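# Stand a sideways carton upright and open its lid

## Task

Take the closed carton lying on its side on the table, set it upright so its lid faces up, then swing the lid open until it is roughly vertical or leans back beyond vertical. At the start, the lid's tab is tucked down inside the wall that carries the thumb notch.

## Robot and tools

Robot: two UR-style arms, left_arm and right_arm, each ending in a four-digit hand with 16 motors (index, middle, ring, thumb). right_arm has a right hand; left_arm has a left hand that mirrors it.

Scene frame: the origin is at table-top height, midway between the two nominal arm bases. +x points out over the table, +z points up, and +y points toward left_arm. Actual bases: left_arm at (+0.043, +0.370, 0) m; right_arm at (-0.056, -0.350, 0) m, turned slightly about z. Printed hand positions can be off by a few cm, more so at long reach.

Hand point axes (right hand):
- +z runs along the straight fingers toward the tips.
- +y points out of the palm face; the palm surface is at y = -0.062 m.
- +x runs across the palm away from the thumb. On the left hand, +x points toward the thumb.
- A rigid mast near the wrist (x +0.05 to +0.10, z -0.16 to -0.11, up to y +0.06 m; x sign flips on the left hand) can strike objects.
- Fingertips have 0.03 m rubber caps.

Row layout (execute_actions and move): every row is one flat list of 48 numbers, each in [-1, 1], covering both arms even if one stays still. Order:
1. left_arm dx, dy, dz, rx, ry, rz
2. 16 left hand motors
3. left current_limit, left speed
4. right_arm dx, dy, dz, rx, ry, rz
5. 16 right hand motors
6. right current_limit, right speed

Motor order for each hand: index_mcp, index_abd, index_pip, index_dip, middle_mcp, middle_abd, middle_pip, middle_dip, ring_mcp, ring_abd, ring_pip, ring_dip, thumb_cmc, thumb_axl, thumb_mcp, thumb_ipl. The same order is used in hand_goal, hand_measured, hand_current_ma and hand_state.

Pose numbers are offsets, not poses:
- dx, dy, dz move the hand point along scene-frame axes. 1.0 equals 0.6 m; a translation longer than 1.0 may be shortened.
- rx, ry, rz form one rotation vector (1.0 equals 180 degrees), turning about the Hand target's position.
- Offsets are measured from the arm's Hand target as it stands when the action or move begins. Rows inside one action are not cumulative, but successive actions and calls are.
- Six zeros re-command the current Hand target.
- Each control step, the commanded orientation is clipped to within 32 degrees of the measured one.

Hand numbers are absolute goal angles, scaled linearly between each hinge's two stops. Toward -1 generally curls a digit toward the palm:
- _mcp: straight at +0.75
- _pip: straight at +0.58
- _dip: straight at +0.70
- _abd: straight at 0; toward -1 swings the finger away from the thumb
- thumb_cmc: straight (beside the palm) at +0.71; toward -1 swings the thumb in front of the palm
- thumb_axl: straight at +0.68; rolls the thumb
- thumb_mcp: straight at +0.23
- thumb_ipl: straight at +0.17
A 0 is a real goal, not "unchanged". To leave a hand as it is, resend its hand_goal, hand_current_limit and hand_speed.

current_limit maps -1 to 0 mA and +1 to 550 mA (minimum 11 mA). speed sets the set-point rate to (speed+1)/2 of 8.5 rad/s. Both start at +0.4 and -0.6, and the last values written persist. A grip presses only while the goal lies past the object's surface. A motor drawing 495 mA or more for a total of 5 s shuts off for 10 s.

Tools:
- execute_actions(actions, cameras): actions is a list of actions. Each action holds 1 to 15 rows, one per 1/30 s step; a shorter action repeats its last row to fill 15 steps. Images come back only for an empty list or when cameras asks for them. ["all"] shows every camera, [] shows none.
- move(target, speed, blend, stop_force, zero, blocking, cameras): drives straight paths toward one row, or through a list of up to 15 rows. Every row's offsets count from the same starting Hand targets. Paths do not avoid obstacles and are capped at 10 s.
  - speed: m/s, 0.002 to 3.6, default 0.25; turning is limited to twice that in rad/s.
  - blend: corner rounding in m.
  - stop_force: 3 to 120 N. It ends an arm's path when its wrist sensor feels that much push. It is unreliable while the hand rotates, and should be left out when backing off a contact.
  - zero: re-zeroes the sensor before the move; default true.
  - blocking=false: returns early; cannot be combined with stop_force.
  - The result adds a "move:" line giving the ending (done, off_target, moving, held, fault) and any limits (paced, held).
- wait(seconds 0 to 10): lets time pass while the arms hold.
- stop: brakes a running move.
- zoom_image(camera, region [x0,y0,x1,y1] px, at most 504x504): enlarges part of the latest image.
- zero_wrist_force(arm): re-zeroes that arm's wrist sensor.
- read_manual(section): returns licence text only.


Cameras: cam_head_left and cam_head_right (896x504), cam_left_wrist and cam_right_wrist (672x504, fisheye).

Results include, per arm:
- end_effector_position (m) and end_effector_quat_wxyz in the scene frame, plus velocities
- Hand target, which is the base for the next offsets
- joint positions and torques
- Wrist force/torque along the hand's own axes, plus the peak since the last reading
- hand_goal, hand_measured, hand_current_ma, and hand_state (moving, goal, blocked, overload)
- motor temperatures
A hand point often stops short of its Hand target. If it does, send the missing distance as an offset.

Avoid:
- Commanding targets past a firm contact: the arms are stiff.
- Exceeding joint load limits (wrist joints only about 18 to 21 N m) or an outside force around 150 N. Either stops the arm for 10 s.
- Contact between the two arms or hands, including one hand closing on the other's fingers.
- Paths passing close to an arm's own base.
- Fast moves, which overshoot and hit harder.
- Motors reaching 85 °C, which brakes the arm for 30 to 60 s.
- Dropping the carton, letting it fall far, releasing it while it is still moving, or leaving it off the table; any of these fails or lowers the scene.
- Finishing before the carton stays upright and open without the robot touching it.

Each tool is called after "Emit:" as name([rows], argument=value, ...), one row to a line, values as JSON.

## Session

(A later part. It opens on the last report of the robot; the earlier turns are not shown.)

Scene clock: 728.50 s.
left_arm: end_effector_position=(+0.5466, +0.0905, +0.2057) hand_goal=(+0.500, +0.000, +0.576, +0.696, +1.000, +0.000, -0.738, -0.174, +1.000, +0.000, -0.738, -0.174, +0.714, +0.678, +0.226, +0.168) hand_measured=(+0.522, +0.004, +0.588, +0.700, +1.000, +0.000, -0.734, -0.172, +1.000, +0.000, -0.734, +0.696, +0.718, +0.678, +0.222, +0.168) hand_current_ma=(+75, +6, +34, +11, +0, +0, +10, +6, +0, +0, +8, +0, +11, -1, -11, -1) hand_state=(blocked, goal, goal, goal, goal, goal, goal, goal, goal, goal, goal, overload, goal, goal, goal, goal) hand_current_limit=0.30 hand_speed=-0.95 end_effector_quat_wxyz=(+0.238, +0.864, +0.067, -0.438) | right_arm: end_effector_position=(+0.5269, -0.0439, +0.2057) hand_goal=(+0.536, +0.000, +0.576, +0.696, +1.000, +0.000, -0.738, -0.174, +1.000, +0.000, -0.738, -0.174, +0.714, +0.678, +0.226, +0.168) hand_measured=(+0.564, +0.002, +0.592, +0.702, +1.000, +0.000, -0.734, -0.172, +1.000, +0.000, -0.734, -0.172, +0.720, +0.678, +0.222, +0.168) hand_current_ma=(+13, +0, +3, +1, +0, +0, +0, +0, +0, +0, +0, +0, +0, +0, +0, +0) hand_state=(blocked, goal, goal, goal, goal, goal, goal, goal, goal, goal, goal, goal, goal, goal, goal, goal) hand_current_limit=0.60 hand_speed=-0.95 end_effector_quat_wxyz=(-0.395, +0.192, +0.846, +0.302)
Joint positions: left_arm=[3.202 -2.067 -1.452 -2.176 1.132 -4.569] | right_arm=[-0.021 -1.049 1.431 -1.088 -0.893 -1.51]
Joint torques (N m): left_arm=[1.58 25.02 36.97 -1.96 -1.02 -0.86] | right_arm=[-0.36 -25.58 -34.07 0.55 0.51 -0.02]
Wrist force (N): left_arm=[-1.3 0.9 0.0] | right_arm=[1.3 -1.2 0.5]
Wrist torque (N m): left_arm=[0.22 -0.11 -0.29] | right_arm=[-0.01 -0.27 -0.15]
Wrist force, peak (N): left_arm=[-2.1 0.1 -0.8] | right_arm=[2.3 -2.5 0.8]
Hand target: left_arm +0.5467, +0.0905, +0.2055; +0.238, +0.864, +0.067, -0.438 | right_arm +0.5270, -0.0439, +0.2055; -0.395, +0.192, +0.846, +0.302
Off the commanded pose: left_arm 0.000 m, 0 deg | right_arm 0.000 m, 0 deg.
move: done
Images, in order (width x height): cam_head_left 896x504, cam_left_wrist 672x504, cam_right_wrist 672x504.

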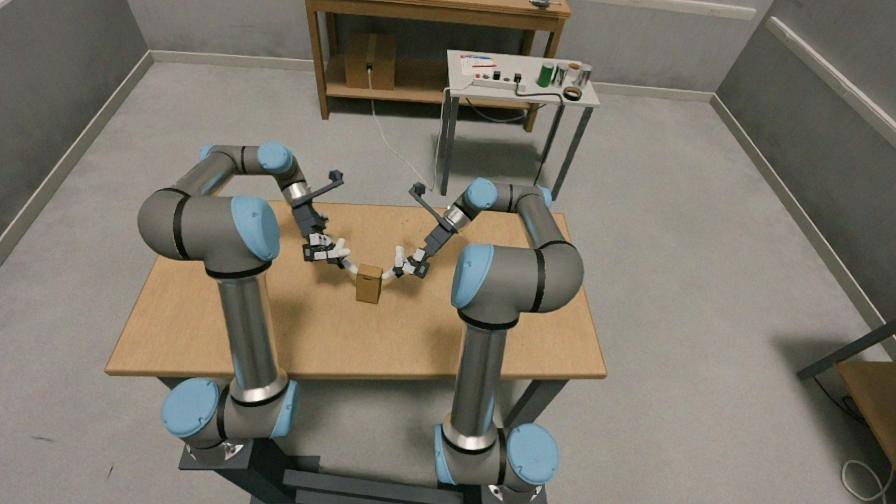

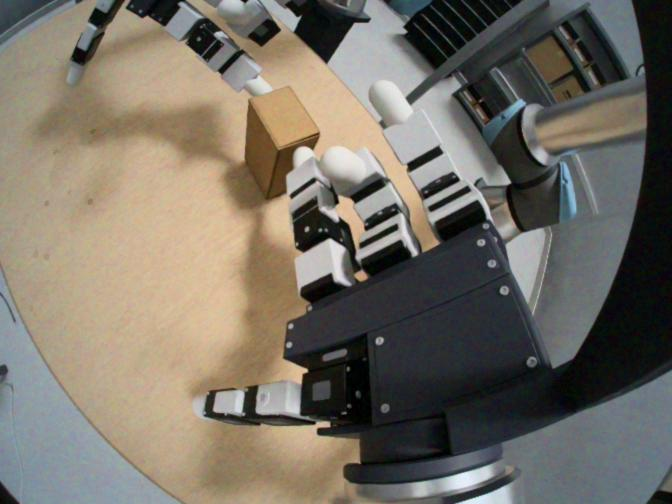

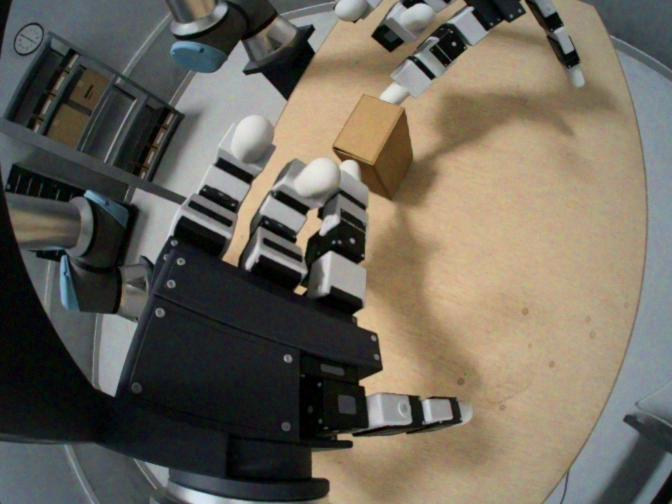

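Emit:
move(target=[0,0,-0.037,0,0,0,0.5,0,0.576,0.696,1,0,-0.738,-0.174,1,0,-0.738,-0.174,0.714,0.678,0.226,0.168,0.3,-0.95,0,0,-0.037,0,0,0,0.536,0,0.576,0.696,1,0,-0.738,-0.174,1,0,-0.738,-0.174,0.714,0.678,0.226,0.168,0.6,-0.95], speed=0.015, stop_force=3, cameras=["cam_left_wrist","cam_right_wrist","cam_head_left"])

Emit:
zoom_image(camera="cam_left_wrist", region=[180, 20, 360, 220])

Emit:
zoom_image(camera="cam_head_left", region=[320, 230, 410, 320])

Scene clock: 743.00 s.
left_arm: end_effector_position=(+0.5467, +0.0905, +0.1833) hand_goal=(+0.500, +0.000, +0.576, +0.696, +1.000, +0.000, -0.738, -0.174, +1.000, +0.000, -0.738, -0.174, +0.714, +0.678, +0.226, +0.168) hand_measured=(+0.522, -0.026, +0.588, +0.700, +1.000, +0.000, -0.734, -0.172, +1.000, +0.000, -0.734, +0.696, +0.718, +0.678, +0.222, +0.168) hand_current_ma=(+75, -67, +34, +11, +0, +0, +10, +6, +0, +0, +8, +0, +11, -1, -11, -1) hand_state=(blocked, blocked, goal, goal, goal, goal, goal, goal, goal, goal, goal, overload, goal, goal, goal, goal) hand_current_limit=0.30 hand_speed=-0.95 end_effector_quat_wxyz=(+0.238, +0.864, +0.067, -0.438) | right_arm: end_effector_position=(+0.5270, -0.0439, +0.1833) hand_goal=(+0.536, +0.000, +0.576, +0.696, +1.000, +0.000, -0.738, -0.174, +1.000, +0.000, -0.738, -0.174, +0.714, +0.678, +0.226, +0.168) hand_measured=(+0.562, -0.012, +0.590, +0.702, +1.000, +0.000, -0.734, -0.172, +1.000, +0.000, -0.734, -0.172, +0.720, +0.678, +0.222, +0.168) hand_current_ma=(+11, -1, +3, +1, +0, +0, +0, +0, +0, +0, +0, +0, +0, +0, +0, +0) hand_state=(blocked, goal, goal, goal, goal, goal, goal, goal, goal, goal, goal, goal, goal, goal, goal, goal) hand_current_limit=0.60 hand_speed=-0.95 end_effector_quat_wxyz=(-0.395, +0.192, +0.846, +0.302)
Joint positions: left_arm=[3.202 -2.088 -1.48 -2.126 1.132 -4.569] | right_arm=[-0.021 -1.028 1.459 -1.137 -0.893 -1.51]
Joint torques (N m): left_arm=[-3.96 62.76 35.34 -2.01 -0.61 -0.05] | right_arm=[-4.16 -64.13 -32.83 0.26 1.49 -0.27]
Wrist force (N): left_arm=[-2.8 -0.2 -1.4] | right_arm=[2.5 -1.7 -0.3]
Wrist torque (N m): left_arm=[0.33 -0.25 -0.32] | right_arm=[0.04 -0.23 -0.05]
Wrist force, peak (N): left_arm=[-3.2 0.2 -2.0] | right_arm=[2.5 -1.7 -0.3]
Hand target: left_arm +0.5467, +0.0905, +0.1833; +0.238, +0.864, +0.067, -0.438 | right_arm +0.5270, -0.0439, +0.1833; -0.395, +0.192, +0.846, +0.302
Off the commanded pose: left_arm 0.000 m, 0 deg | right_arm 0.000 m, 0 deg.
move: done
Images, in order (width x height): cam_head_left 896x504, cam_left_wrist 672x504, cam_right_wrist 672x504.

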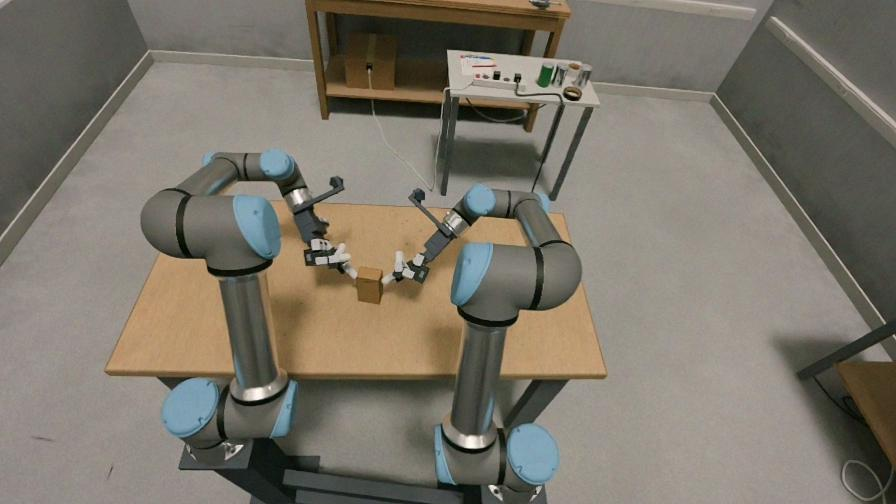

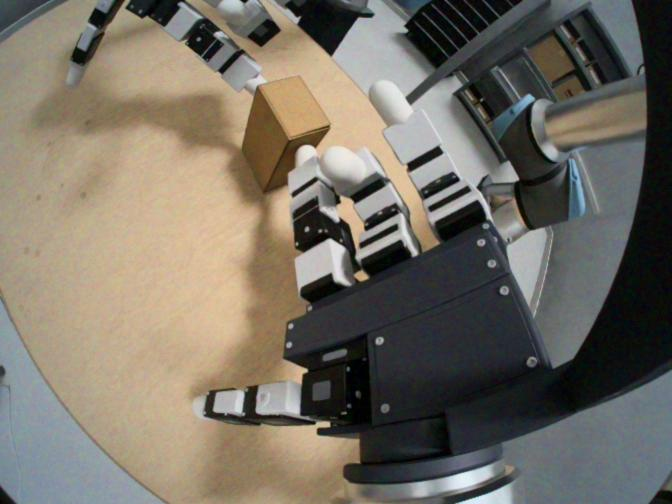

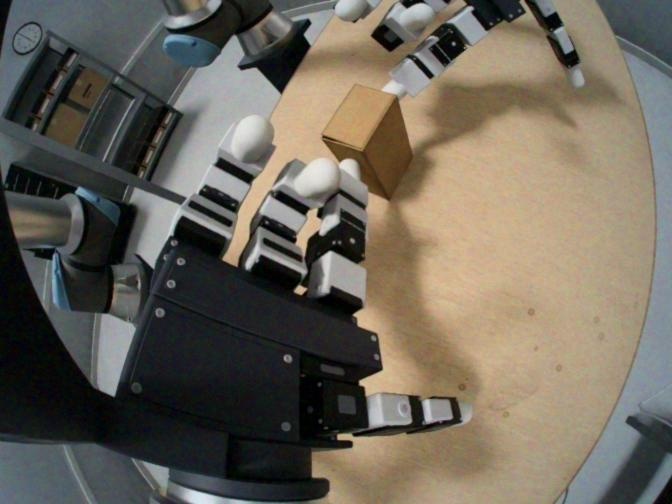

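Scaled by 2.520 from the camera's 672x504 image, which has a finer 960x720 frame.

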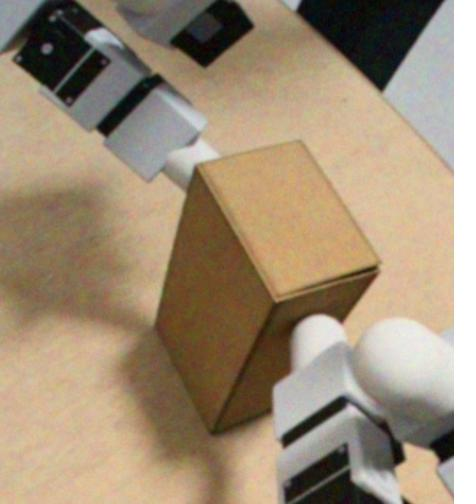

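Scaled by 5.600 from the camera's 896x504 image, which has a finer 1280x720 frame.

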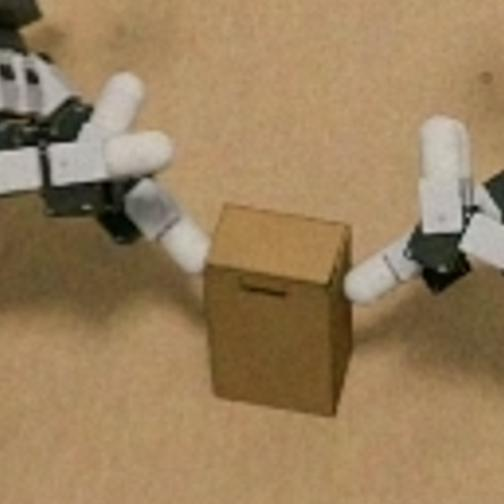

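Emit:
move([
  [0,0,0.008,0,0,0,0.5,0,0.576,0.696,1,0,-0.738,-0.174,1,0,-0.738,-0.174,0.714,0.678,0.226,0.168,0.3,-0.985,0,0,0.008,0,0,0,0.536,0,0.576,0.696,1,0,-0.738,-0.174,1,0,-0.738,-0.174,0.714,0.678,0.226,0.168,0.6,-0.985],
  [0,0,0.0082,0,0,0,0.6,0,0.576,0.696,1,0,-0.738,-0.174,1,0,-0.738,-0.174,0.714,0.678,0.226,0.168,0.3,-0.985,0,0,0.0082,0,0,0,0.59,0,0.576,0.696,1,0,-0.738,-0.174,1,0,-0.738,-0.174,0.714,0.678,0.226,0.168,0.6,-0.985],
  [0.0075,0.0495,0.0082,0,0,0,0.6,0,0.576,0.696,1,0,-0.738,-0.174,1,0,-0.738,-0.174,0.714,0.678,0.226,0.168,0.3,-0.985,-0.0075,-0.0495,0.0082,0,0,0,0.59,0,0.576,0.696,1,0,-0.738,-0.174,1,0,-0.738,-0.174,0.714,0.678,0.226,0.168,0.6,-0.985],
], speed=[0.015,0.03,0.04], cameras=["cam_left_wrist","cam_right_wrist","cam_head_left"])

Emit:
zoom_image(camera="cam_left_wrist", region=[180, 20, 360, 220])

Emit:
zoom_image(camera="cam_head_left", region=[320, 230, 410, 320])

Scene clock: 765.77 s.
left_arm: end_effector_position=(+0.5512, +0.1203, +0.1883) hand_goal=(+0.600, +0.000, +0.576, +0.696, +1.000, +0.000, -0.738, -0.174, +1.000, +0.000, -0.738, -0.174, +0.714, +0.678, +0.226, +0.168) hand_measured=(+0.602, +0.002, +0.580, +0.698, +1.000, +0.000, -0.734, -0.172, +1.000, +0.000, -0.734, +0.696, +0.718, +0.678, +0.222, +0.168) hand_current_ma=(+3, +2, +10, +6, +0, +0, +10, +6, +0, +0, +8, +0, +11, -1, -11, -1) hand_state=(goal, goal, goal, goal, goal, goal, goal, goal, goal, goal, goal, overload, goal, goal, goal, goal) hand_current_limit=0.30 hand_speed=-0.98 end_effector_quat_wxyz=(+0.238, +0.864, +0.067, -0.438) | right_arm: end_effector_position=(+0.5223, -0.0737, +0.1882) hand_goal=(+0.590, +0.000, +0.576, +0.696, +1.000, +0.000, -0.738, -0.174, +1.000, +0.000, -0.738, -0.174, +0.714, +0.678, +0.226, +0.168) hand_measured=(+0.592, +0.004, +0.580, +0.698, +1.000, +0.000, -0.734, -0.172, +1.000, +0.000, -0.734, -0.172, +0.720, +0.678, +0.222, +0.168) hand_current_ma=(+0, +0, +0, +0, +0, +0, +0, +0, +0, +0, +0, +0, +0, +0, +0, +0) hand_state=(goal, goal, goal, goal, goal, goal, goal, goal, goal, goal, goal, goal, goal, goal, goal, goal) hand_current_limit=0.60 hand_speed=-0.98 end_effector_quat_wxyz=(-0.395, +0.192, +0.846, +0.302)
Joint positions: left_arm=[3.249 -2.086 -1.468 -2.152 1.172 -4.54] | right_arm=[-0.068 -1.048 1.474 -1.108 -0.93 -1.548]
Joint torques (N m): left_arm=[-5.99 28.85 30.32 -0.28 -1.83 -0.91] | right_arm=[3.73 -50.67 -23.72 -1.45 2.62 1.27]
Wrist force (N): left_arm=[-2.0 1.2 -0.1] | right_arm=[1.4 -0.6 0.9]
Wrist torque (N m): left_arm=[0.18 -0.03 -0.32] | right_arm=[-0.05 -0.25 0.04]
Wrist force, peak (N): left_arm=[-3.3 -0.1 -1.8] | right_arm=[2.4 -1.7 -0.4]
Hand target: left_arm +0.5512, +0.1202, +0.1883; +0.238, +0.864, +0.067, -0.438 | right_arm +0.5225, -0.0736, +0.1882; -0.395, +0.192, +0.846, +0.302
Off the commanded pose: left_arm 0.000 m, 0 deg | right_arm 0.000 m, 0 deg.
move: done
Images, in order (width x height): cam_head_left 896x504, cam_left_wrist 672x504, cam_right_wrist 672x504.

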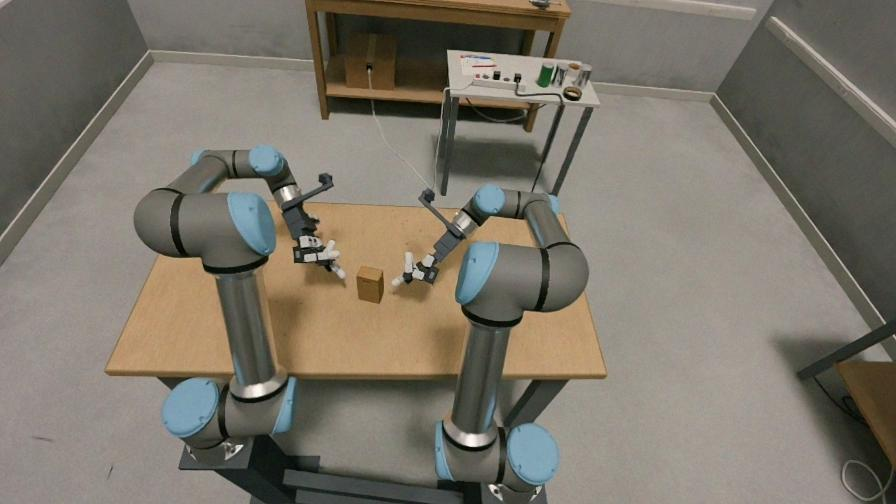

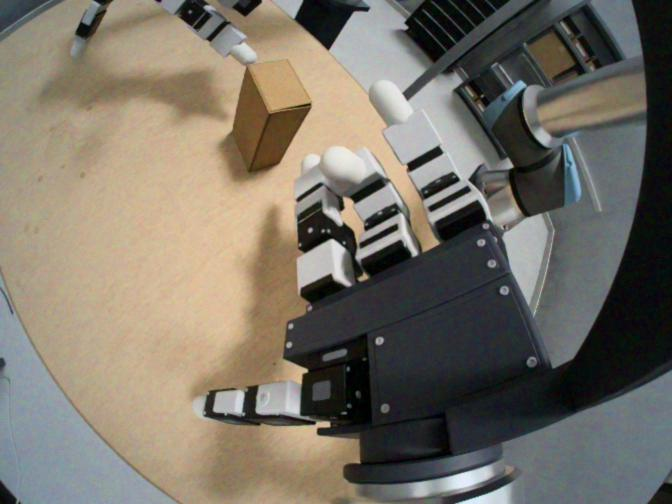

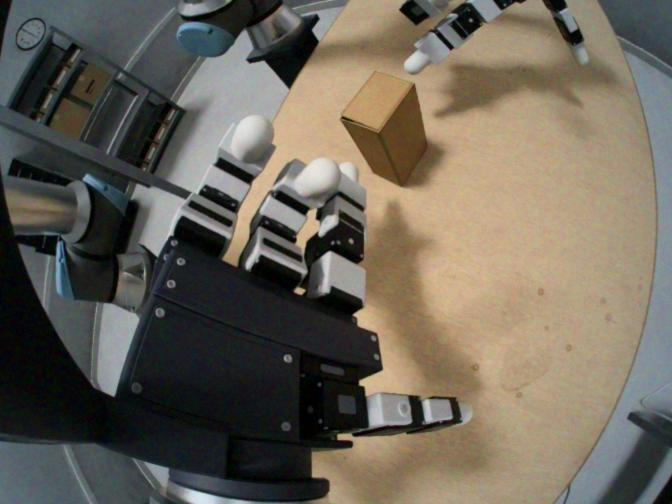

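Scaled by 2.520 from the camera's 672x504 image, which has a finer 960x720 frame.

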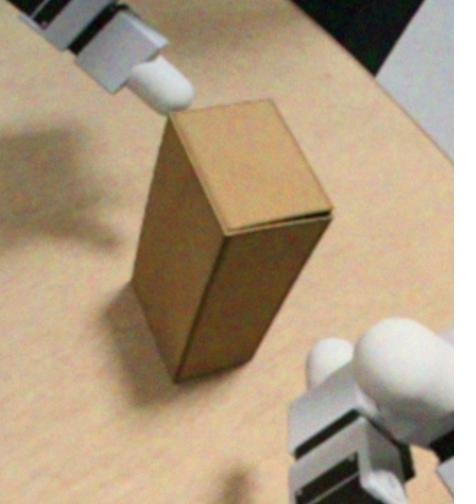

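Scaled by 5.600 from the camera's 896x504 image, which has a finer 1280x720 frame.

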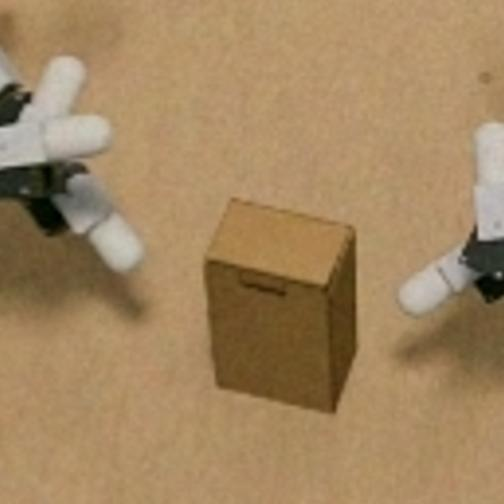

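Emit:
move([
  [-0.1187,0.1663,0.1862,0.05,-0.07,0.12,0.548,-0.22,0.576,0.696,1,0,0.065,0.189,0.548,0.22,0.576,0.696,0.714,0.678,0.226,0.168,0.3,-0.7,-0.0042,-0.1273,0.153,0.03,-0.02,0.04,0.548,-0.2,0.576,0.696,0.548,0,0.576,0.696,0.548,0.2,0.576,0.696,0.714,0.678,0.226,0.168,0.6,-0.7],
  [-0.3687,0.0,0.1862,0.1779,-0.2609,0.4409,0.548,-0.22,0.576,0.696,1,0,0.065,0.189,0.548,0.22,0.576,0.696,0.714,0.678,0.226,0.168,0.3,-0.7,0.2125,0.1227,0.1863,0.2635,-0.1907,0.3878,0.548,-0.2,0.576,0.696,0.548,0,0.576,0.696,0.548,0.2,0.576,0.696,0.714,0.678,0.226,0.168,0.6,-0.7],
  [-0.3362,-0.062,-0.0022,0.1779,-0.2609,0.4409,0.548,-0.22,0.576,0.696,1,0,0.065,0.189,0.548,0.22,0.576,0.696,0.714,0.678,0.226,0.168,0.3,-0.7,0.1442,0.1627,-0.0053,0.2635,-0.1907,0.3878,0.548,-0.2,0.576,0.696,0.548,0,0.576,0.696,0.548,0.2,0.576,0.696,0.714,0.678,0.226,0.168,0.6,-0.7],
], speed=[0.2,0.25,0.12], blend=[0.03,0.02,0], cameras=["all"])

Emit:
zoom_image(camera="cam_left_wrist", region=[200, 0, 420, 200])

Emit:
zoom_image(camera="cam_head_left", region=[320, 230, 430, 330])

Scene clock: 840.33 s.
left_arm: end_effector_position=(+0.3499, +0.0838, +0.1870) hand_goal=(+0.548, -0.220, +0.576, +0.696, +1.000, +0.000, +0.066, +0.190, +0.548, +0.220, +0.576, +0.696, +0.714, +0.678, +0.226, +0.168) hand_measured=(+0.556, -0.218, +0.580, +0.698, +1.000, +0.000, +0.066, +0.188, +0.558, +0.220, +0.576, +0.696, +0.718, +0.678, +0.222, +0.168) hand_current_ma=(+23, +5, +8, +6, +0, +0, +0, -4, +25, -1, +0, +0, +10, -1, -13, -1) hand_state=(goal, goal, goal, goal, goal, goal, goal, goal, goal, goal, goal, overload, goal, goal, goal, goal) hand_current_limit=0.30 hand_speed=-0.70 end_effector_quat_wxyz=(+0.257, +0.817, +0.493, +0.155) | right_arm: end_effector_position=(+0.6074, +0.0237, +0.1846) hand_goal=(+0.548, -0.200, +0.576, +0.696, +0.548, +0.000, +0.576, +0.696, +0.548, +0.200, +0.576, +0.696, +0.714, +0.678, +0.226, +0.168) hand_measured=(+0.560, -0.186, +0.580, +0.698, +0.556, +0.004, +0.576, +0.694, +0.550, +0.192, +0.572, +0.692, +0.720, +0.678, +0.222, +0.168) hand_current_ma=(+2, +2, +0, +0, +1, +0, +0, +0, +0, -1, +0, +0, +1, +0, +0, +0) hand_state=(goal, goal, goal, goal, goal, goal, goal, goal, goal, goal, goal, goal, goal, goal, goal, goal) hand_current_limit=0.60 hand_speed=-0.70 end_effector_quat_wxyz=(-0.168, -0.498, +0.769, +0.363)
Joint positions: left_arm=[2.658 -1.248 -2.749 -0.107 1.57 -6.283] | right_arm=[0.17 -0.236 0.035 -0.676 -1.085 -2.77]
Joint torques (N m): left_arm=[-4.96 4.14 3.02 2.16 0.16 0.85] | right_arm=[-4.78 -92.47 -17.52 -0.3 3 -0.24]
Wrist force (N): left_arm=[0.3 0.6 0.1] | right_arm=[-0.6 0.9 1.4]
Wrist torque (N m): left_arm=[-0.02 -0.04 0.12] | right_arm=[0.09 0.00 0.06]
Wrist force, peak (N): left_arm=[-0.2 -0.2 3.6] | right_arm=[1.6 -2.8 -1.6]
Hand target: left_arm +0.3494, +0.0830, +0.1869; +0.235, +0.746, +0.595, +0.186 | right_arm +0.6090, +0.0240, +0.1851; -0.286, -0.556, +0.691, +0.362
Off the commanded pose: left_arm 0.001 m, 15 deg | right_arm 0.002 m, 18 deg.
elbow stopped short (right arm): the move would have taken joint 3 (elbow) straighter than the controller allows.
joint sent to its limit (left arm) — joint 6 (wrist 3), lower limit. The joint targets are off in orientation, not in position.
move: off_target (left_arm, right_arm); limits=paced

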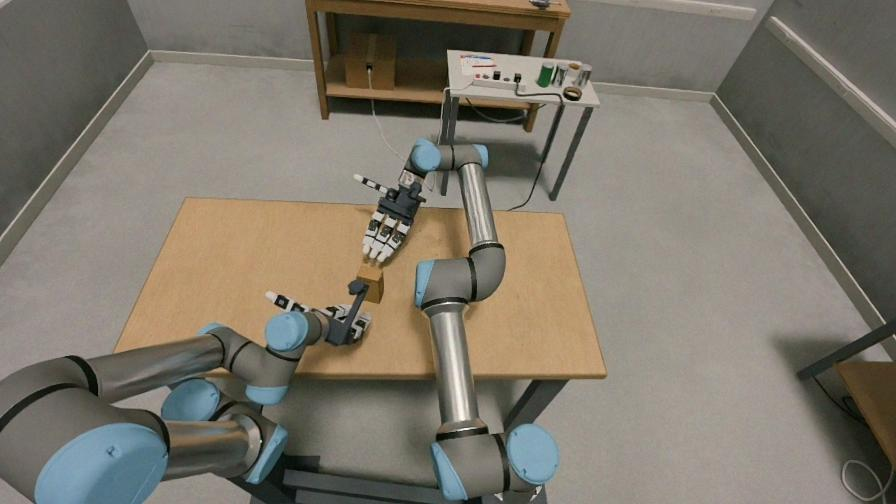

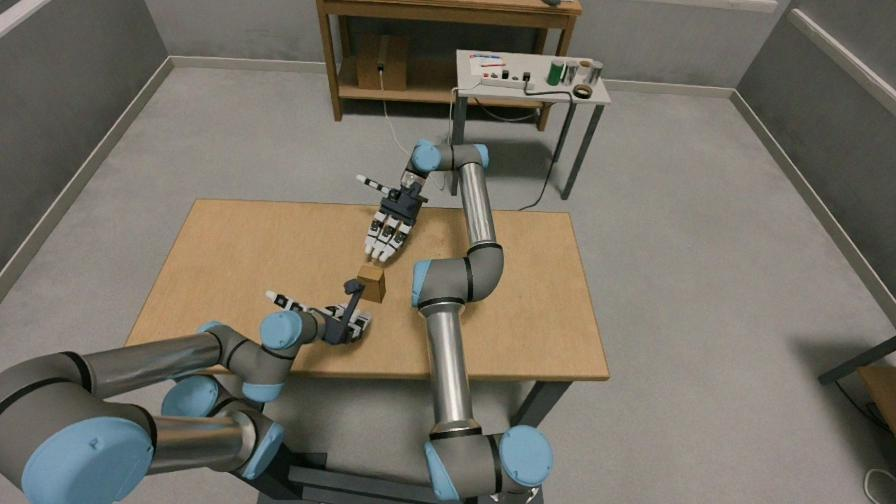

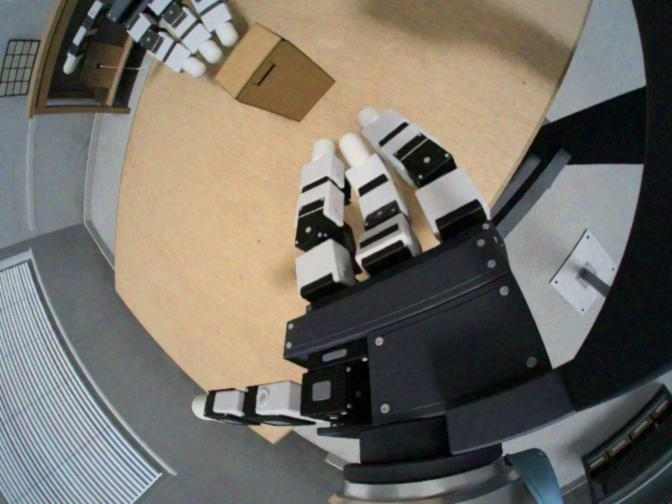

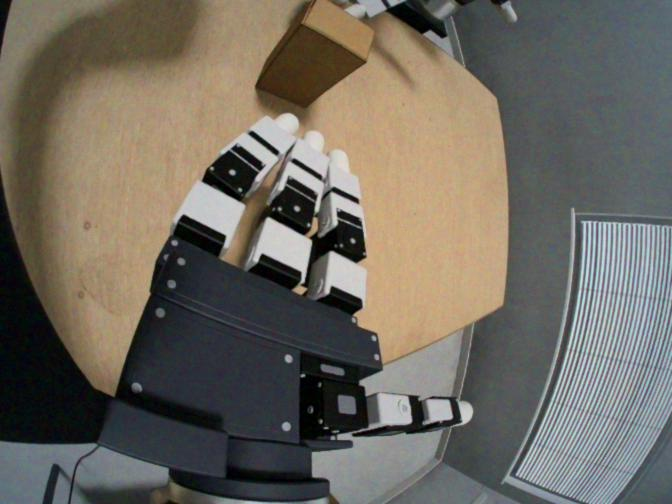

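Scaled by 2.291 from the camera's 672x504 image, which has a finer 960x720 frame.

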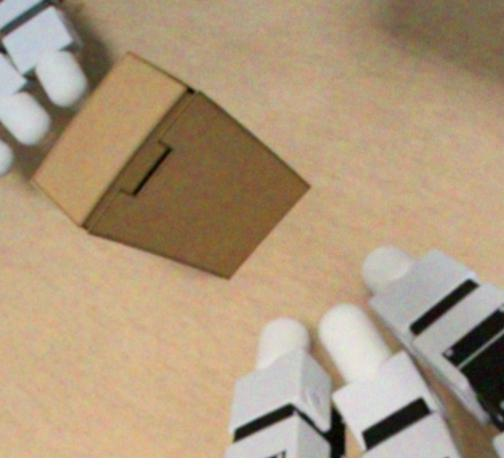

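Scaled by 4.582 from the camera's 896x504 image, which has a finer 1280x720 frame.

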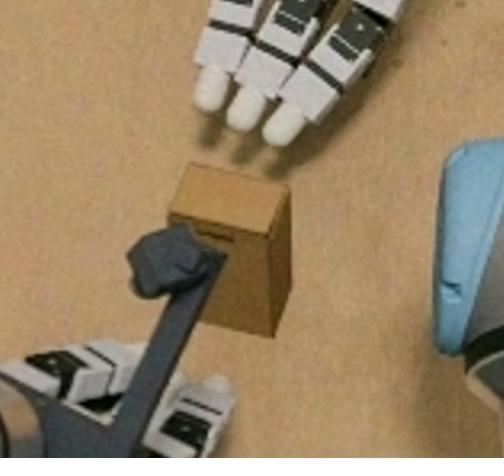

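Emit:
move(target=[0.0727,0.0458,0,0,0,-0.1233,0.548,-0.22,0.576,0.696,1,0,0.065,0.189,0.548,0.22,0.576,0.696,0.714,0.678,0.226,0.168,0.3,-0.7,-0.0527,-0.071,0,0,0,-0.1233,0.548,-0.2,0.576,0.696,0.548,0,0.576,0.696,0.548,0.2,0.576,0.696,0.714,0.678,0.226,0.168,0.6,-0.7], speed=0.12, cameras=["cam_head_left","cam_left_wrist","cam_right_wrist"])

Emit:
zoom_image(camera="cam_left_wrist", region=[200, 0, 420, 200])

Emit:
zoom_image(camera="cam_head_left", region=[320, 230, 430, 330])

Emit:
zoom_image(camera="cam_right_wrist", region=[220, 0, 440, 200])

Scene clock: 876.67 s.
left_arm: end_effector_position=(+0.3931, +0.1104, +0.1870) hand_goal=(+0.548, -0.220, +0.576, +0.696, +1.000, +0.000, +0.066, +0.190, +0.548, +0.220, +0.576, +0.696, +0.714, +0.678, +0.226, +0.168) hand_measured=(+0.556, -0.218, +0.580, +0.698, +1.000, +0.000, +0.066, +0.188, +0.556, +0.220, +0.576, +0.696, +0.718, +0.678, +0.222, +0.168) hand_current_ma=(+22, +5, +8, +6, +0, +0, +0, -4, +25, -1, +0, +0, +11, -1, -12, -1) hand_state=(goal, goal, goal, goal, goal, goal, goal, goal, goal, goal, goal, overload, goal, goal, goal, goal) hand_current_limit=0.30 hand_speed=-0.70 end_effector_quat_wxyz=(+0.267, +0.846, +0.440, +0.138) | right_arm: end_effector_position=(+0.5774, -0.0186, +0.1853) hand_goal=(+0.548, -0.200, +0.576, +0.696, +0.548, +0.000, +0.576, +0.696, +0.548, +0.200, +0.576, +0.696, +0.714, +0.678, +0.226, +0.168) hand_measured=(+0.560, -0.186, +0.580, +0.698, +0.556, +0.004, +0.576, +0.694, +0.550, +0.192, +0.574, +0.692, +0.720, +0.678, +0.222, +0.168) hand_current_ma=(+2, +2, +0, +0, +1, +0, +0, +0, +0, -1, +0, +0, +1, +0, +0, +0) hand_state=(goal, goal, goal, goal, goal, goal, goal, goal, goal, goal, goal, goal, goal, goal, goal, goal) hand_current_limit=0.60 hand_speed=-0.70 end_effector_quat_wxyz=(-0.211, -0.413, +0.786, +0.410)
Joint positions: left_arm=[2.983 -1.185 -2.761 -0.206 1.315 -5.904] | right_arm=[0.096 -0.525 0.663 -0.867 -1.041 -2.726]
Joint torques (N m): left_arm=[3.85 2.26 29.07 5.65 -0.86 1.01] | right_arm=[0.91 -39.4 -25.27 0.44 -1.29 -1.32]
Wrist force (N): left_arm=[-0.3 0.6 0.2] | right_arm=[-0.2 1.1 1.4]
Wrist torque (N m): left_arm=[-0.06 0.04 -0.09] | right_arm=[0.12 -0.07 -0.07]
Wrist force, peak (N): left_arm=[2.1 1.1 -0.3] | right_arm=[-1.6 2.0 2.2]
Hand target: left_arm +0.3931, +0.1104, +0.1869; +0.267, +0.846, +0.440, +0.138 | right_arm +0.5774, -0.0186, +0.1851; -0.211, -0.413, +0.785, +0.410
Off the commanded pose: left_arm 0.000 m, 0 deg | right_arm 0.000 m, 0 deg.
move: done
Images, in order (width x height): cam_head_left 896x504, cam_left_wrist 672x504, cam_right_wrist 672x504.

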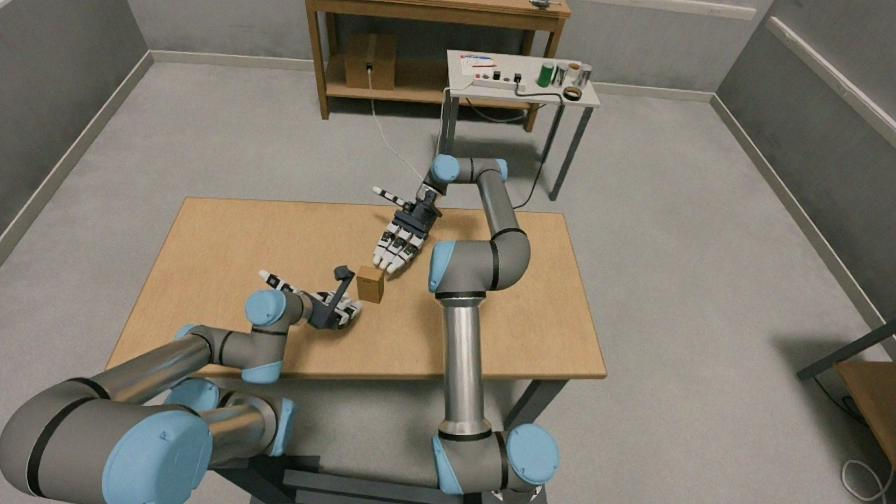

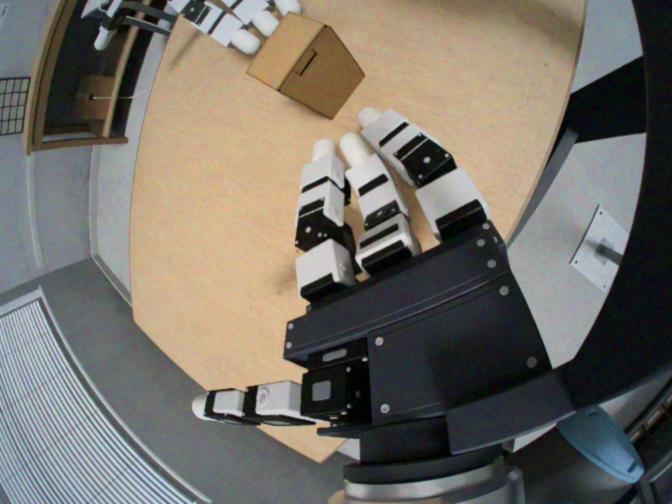

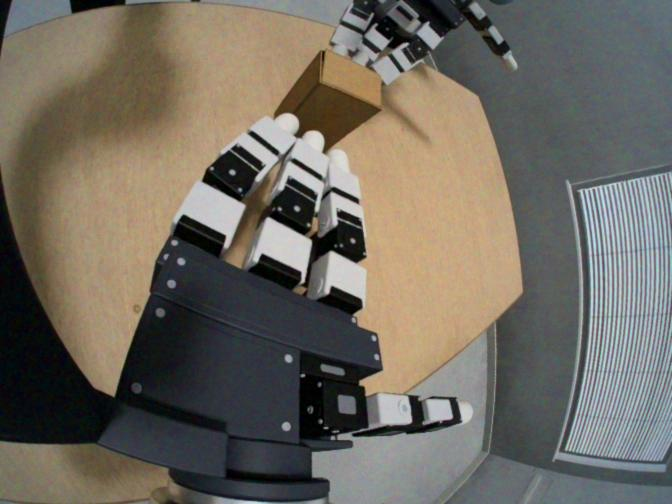

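Scaled by 2.291 from the camera's 672x504 image, which has a finer 960x720 frame.

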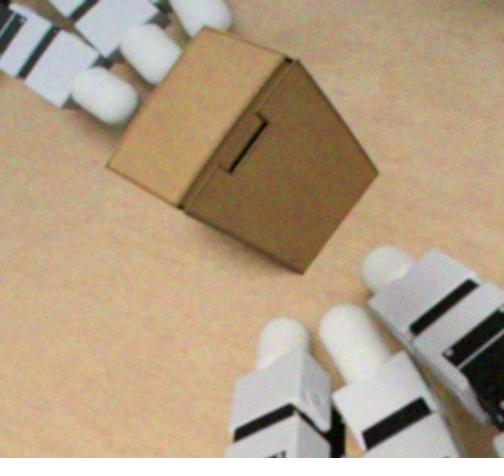

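Scaled by 4.582 from the camera's 896x504 image, which has a finer 1280x720 frame.

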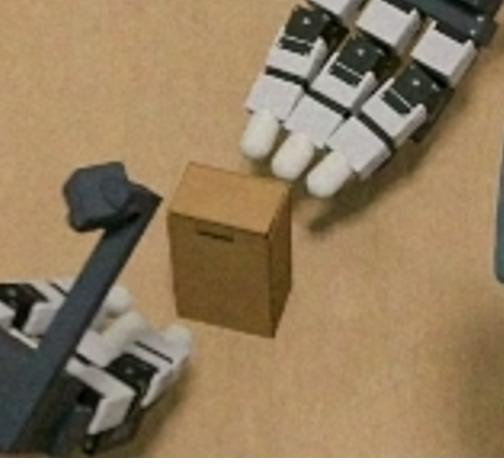

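Scaled by 2.291 from the camera's 672x504 image, which has a finer 960x720 frame.

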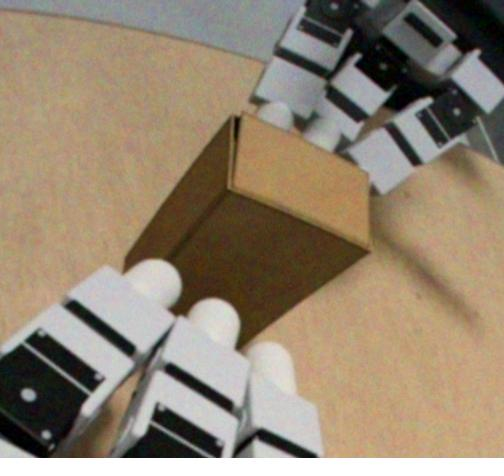

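Emit:
move(target=[0.0533,-0.0373,0,0,0,0,0.548,-0.22,0.576,0.696,1,0,0.065,0.189,0.548,0.22,0.576,0.696,0.714,0.678,0.226,0.168,0.3,-0.7,-0.0395,0.0293,0,0,0,0,0.548,-0.2,0.576,0.696,0.548,0,0.576,0.696,0.548,0.2,0.576,0.696,0.714,0.678,0.226,0.168,0.6,-0.7], speed=0.03, cameras=["cam_head_left","cam_left_wrist","cam_right_wrist"])

Emit:
zoom_image(camera="cam_left_wrist", region=[200, 0, 420, 200])

Emit:
zoom_image(camera="cam_right_wrist", region=[220, 0, 440, 200])

Scene clock: 899.43 s.
left_arm: end_effector_position=(+0.4252, +0.0880, +0.1871) hand_goal=(+0.548, -0.220, +0.576, +0.696, +1.000, +0.000, +0.066, +0.190, +0.548, +0.220, +0.576, +0.696, +0.714, +0.678, +0.226, +0.168) hand_measured=(+0.558, -0.212, +0.580, +0.698, +1.000, +0.000, +0.066, +0.188, +0.556, +0.220, +0.576, +0.696, +0.718, +0.678, +0.222, +0.168) hand_current_ma=(+30, +19, +8, +5, +0, +0, +0, -4, +25, -1, +0, +0, +11, -1, -12, -1) hand_state=(goal, goal, goal, goal, goal, goal, goal, goal, goal, goal, goal, overload, goal, goal, goal, goal) hand_current_limit=0.30 hand_speed=-0.70 end_effector_quat_wxyz=(+0.267, +0.846, +0.440, +0.138) | right_arm: end_effector_position=(+0.5536, -0.0009, +0.1853) hand_goal=(+0.548, -0.200, +0.576, +0.696, +0.548, +0.000, +0.576, +0.696, +0.548, +0.200, +0.576, +0.696, +0.714, +0.678, +0.226, +0.168) hand_measured=(+0.560, -0.188, +0.580, +0.698, +0.556, +0.000, +0.576, +0.694, +0.552, +0.180, +0.574, +0.692, +0.720, +0.678, +0.222, +0.168) hand_current_ma=(+2, +2, +0, +0, +1, +0, +0, +0, +0, -5, +0, +0, +1, +0, +0, +0) hand_state=(goal, goal, goal, goal, goal, goal, goal, goal, goal, blocked, goal, goal, goal, goal, goal, goal) hand_current_limit=0.60 hand_speed=-0.70 end_effector_quat_wxyz=(-0.211, -0.413, +0.786, +0.410)
Joint positions: left_arm=[2.911 -1.365 -2.672 -0.1 1.354 -5.966] | right_arm=[0.12 -0.595 0.799 -0.943 -1.023 -2.708]
Joint torques (N m): left_arm=[3.47 19.4 -1.59 0.26 -1.78 0.89] | right_arm=[-4.81 -44.99 -35.13 0.27 2.14 -0.7]
Wrist force (N): left_arm=[0.6 0.0 -1.0] | right_arm=[0.8 0.9 -0.4]
Wrist torque (N m): left_arm=[0.03 0.14 0.07] | right_arm=[0.24 0.15 -0.03]
Wrist force, peak (N): left_arm=[-0.6 -0.6 2.4] | right_arm=[-0.2 1.3 1.6]
Hand target: left_arm +0.4250, +0.0881, +0.1869; +0.267, +0.846, +0.440, +0.138 | right_arm +0.5537, -0.0010, +0.1851; -0.211, -0.413, +0.785, +0.410
Off the commanded pose: left_arm 0.000 m, 0 deg | right_arm 0.000 m, 0 deg.
move: done
Images, in order (width x height): cam_head_left 896x504, cam_left_wrist 672x504, cam_right_wrist 672x504.

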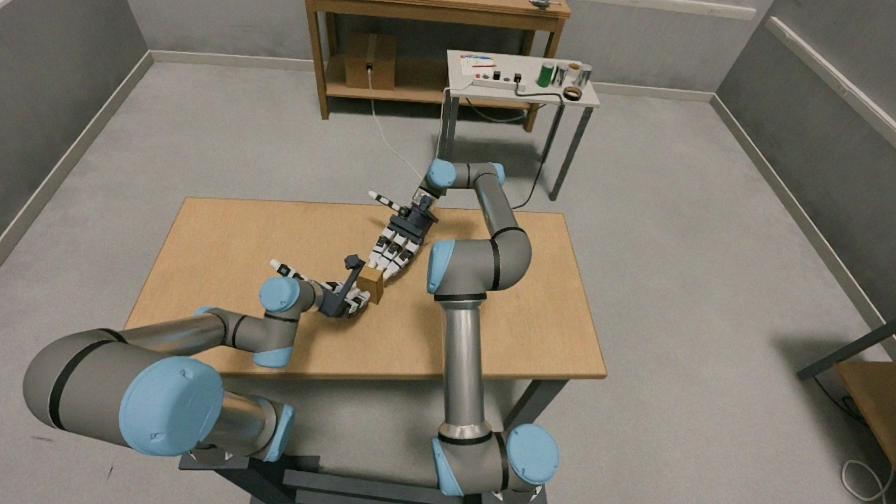

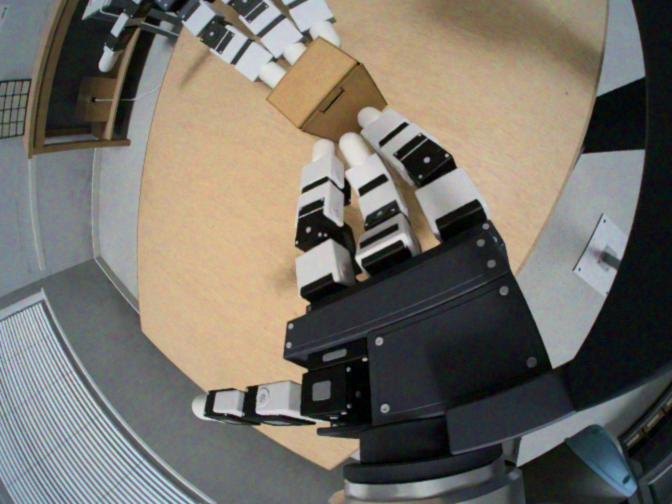

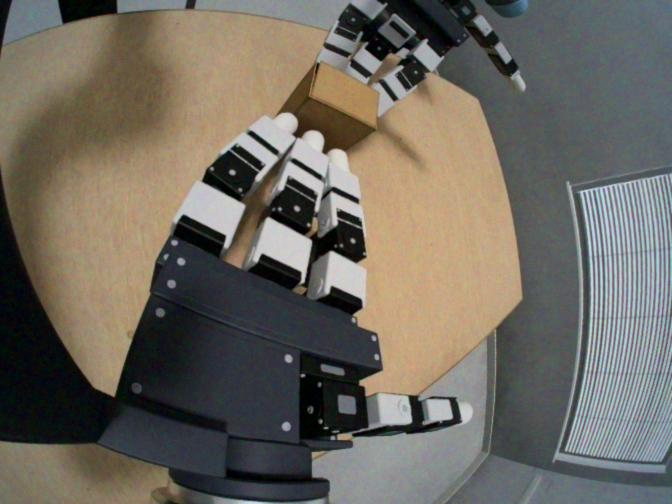

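Scaled by 2.291 from the camera's 672x504 image, which has a finer 960x720 frame.

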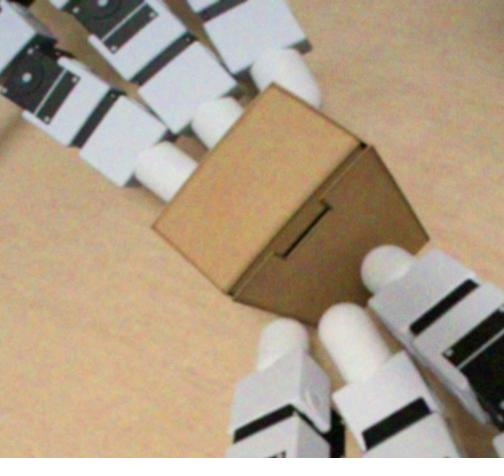

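Scaled by 2.291 from the camera's 672x504 image, which has a finer 960x720 frame.

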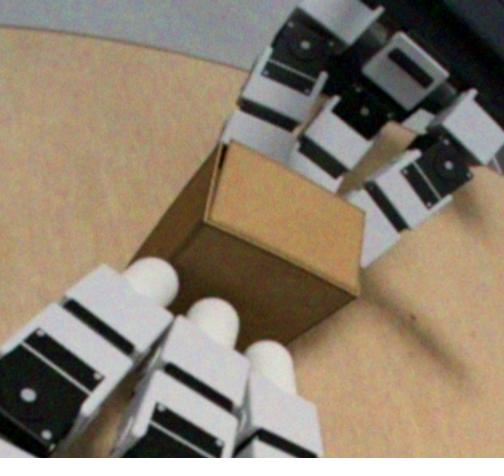

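Emit:
move([
  [-0.007,0.005,0,0,0,0,0.548,-0.22,0.576,0.696,1,0,0.065,0.189,0.548,0.22,0.576,0.696,0.714,0.678,0.226,0.168,0.3,-0.8,0.007,-0.005,0,0,0,0,0.548,-0.2,0.576,0.696,0.548,0,0.576,0.696,0.548,0.2,0.576,0.696,0.714,0.678,0.226,0.168,0.6,-0.8],
  [-0.0003,0.0145,0,0,0,0,0.548,-0.22,0.576,0.696,1,0,0.065,0.189,0.548,0.22,0.576,0.696,0.714,0.678,0.226,0.168,0.3,-0.8,0.0137,0.0045,0,0,0,0,0.548,-0.2,0.576,0.696,0.548,0,0.576,0.696,0.548,0.2,0.576,0.696,0.714,0.678,0.226,0.168,0.6,-0.8],
  [0.0067,0.0095,0,0,0,0,0.42,-0.22,0.576,0.696,1,0,0.065,0.189,0.42,0.22,0.576,0.696,0.714,0.678,0.226,0.168,0.3,-0.8,0.0060,0.0099,0,0,0,0,0.548,-0.2,0.576,0.696,0.548,0,0.576,0.696,0.548,0.2,0.576,0.696,0.714,0.678,0.226,0.168,0.6,-0.8],
], speed=0.03, blend=[0.001,0.001,0], cameras=["cam_head_left","cam_left_wrist","cam_right_wrist"])

Emit:
zoom_image(camera="cam_left_wrist", region=[200, 0, 420, 200])

Emit:
zoom_image(camera="cam_right_wrist", region=[220, 0, 440, 200])

Scene clock: 928.57 s.
left_arm: end_effector_position=(+0.4291, +0.0938, +0.1869) hand_goal=(+0.420, -0.220, +0.576, +0.696, +1.000, +0.000, +0.066, +0.190, +0.420, +0.220, +0.576, +0.696, +0.714, +0.678, +0.226, +0.168) hand_measured=(+0.436, -0.216, +0.578, +0.698, +1.000, +0.000, +0.066, +0.188, +0.452, +0.226, +0.584, +0.794, +0.718, +0.678, +0.222, +0.168) hand_current_ma=(+52, +7, +5, +3, +0, +0, +0, -4, +111, +11, +21, +0, +11, -1, -12, -1) hand_state=(goal, goal, goal, goal, goal, goal, goal, goal, blocked, goal, goal, overload, goal, goal, goal, goal) hand_current_limit=0.30 hand_speed=-0.80 end_effector_quat_wxyz=(+0.267, +0.846, +0.440, +0.138) | right_arm: end_effector_position=(+0.5573, +0.0050, +0.1851) hand_goal=(+0.548, -0.200, +0.576, +0.696, +0.548, +0.000, +0.576, +0.696, +0.548, +0.200, +0.576, +0.696, +0.714, +0.678, +0.226, +0.168) hand_measured=(+0.560, -0.188, +0.580, +0.698, +0.556, +0.000, +0.576, +0.694, +0.554, +0.188, +0.576, +0.694, +0.720, +0.678, +0.222, +0.168) hand_current_ma=(+2, +2, +0, +0, +1, +0, +0, +0, +0, -2, +0, +0, +1, +0, +0, +0) hand_state=(goal, goal, goal, goal, goal, goal, goal, goal, goal, goal, goal, goal, goal, goal, goal, goal) hand_current_limit=0.60 hand_speed=-0.80 end_effector_quat_wxyz=(-0.211, -0.413, +0.785, +0.410)
Joint positions: left_arm=[2.938 -1.359 -2.674 -0.11 1.34 -5.943] | right_arm=[0.127 -0.579 0.768 -0.932 -1.018 -2.702]
Joint torques (N m): left_arm=[3.88 20.33 -0.16 0.56 -1.31 0.87] | right_arm=[-4.23 -38.22 -35.15 0.62 -1.22 -1.48]
Wrist force (N): left_arm=[0.3 -0.1 0.0] | right_arm=[0.0 0.9 0.7]
Wrist torque (N m): left_arm=[0.00 -0.01 -0.03] | right_arm=[0.17 0.01 -0.04]
Wrist force, peak (N): left_arm=[-1.5 -0.2 -0.1] | right_arm=[-0.3 1.7 1.5]
Hand target: left_arm +0.4291, +0.0938, +0.1869; +0.267, +0.846, +0.440, +0.138 | right_arm +0.5573, +0.0050, +0.1851; -0.211, -0.413, +0.785, +0.410
Off the commanded pose: left_arm 0.000 m, 0 deg | right_arm 0.000 m, 0 deg.
move: done
Images, in order (width x height): cam_head_left 896x504, cam_left_wrist 672x504, cam_right_wrist 672x504.

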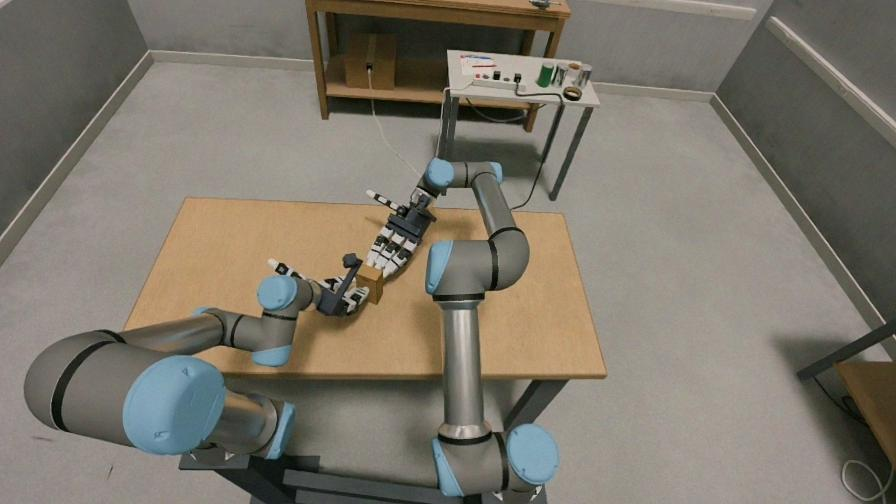

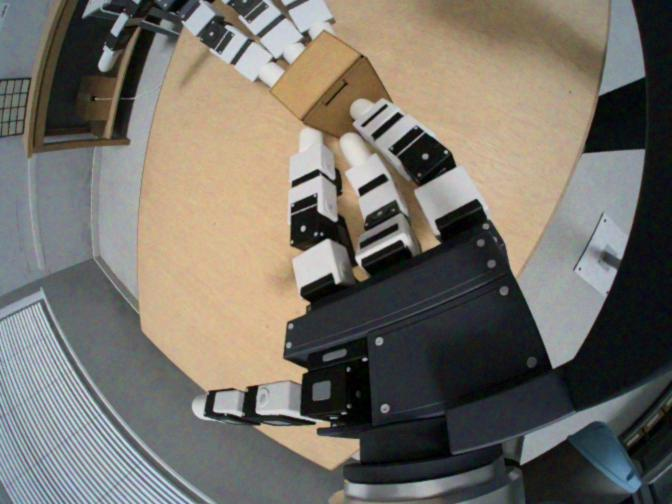

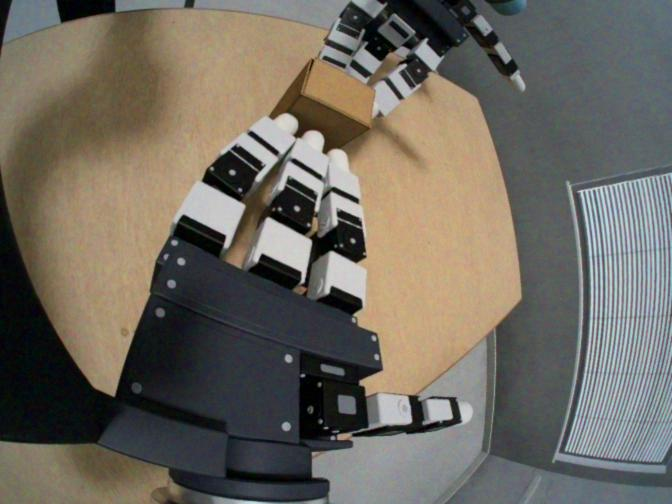

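Scaled by 2.291 from the camera's 672x504 image, which has a finer 960x720 frame.

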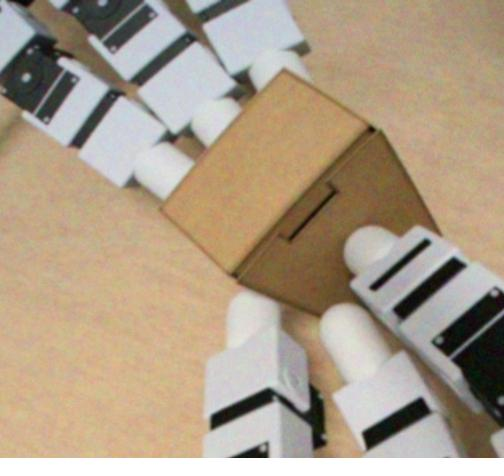

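Scaled by 2.291 from the camera's 672x504 image, which has a finer 960x720 frame.

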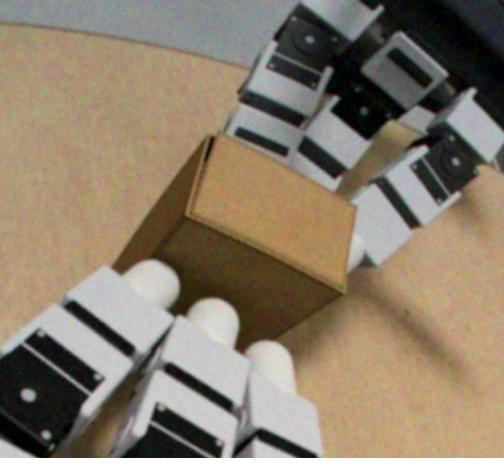

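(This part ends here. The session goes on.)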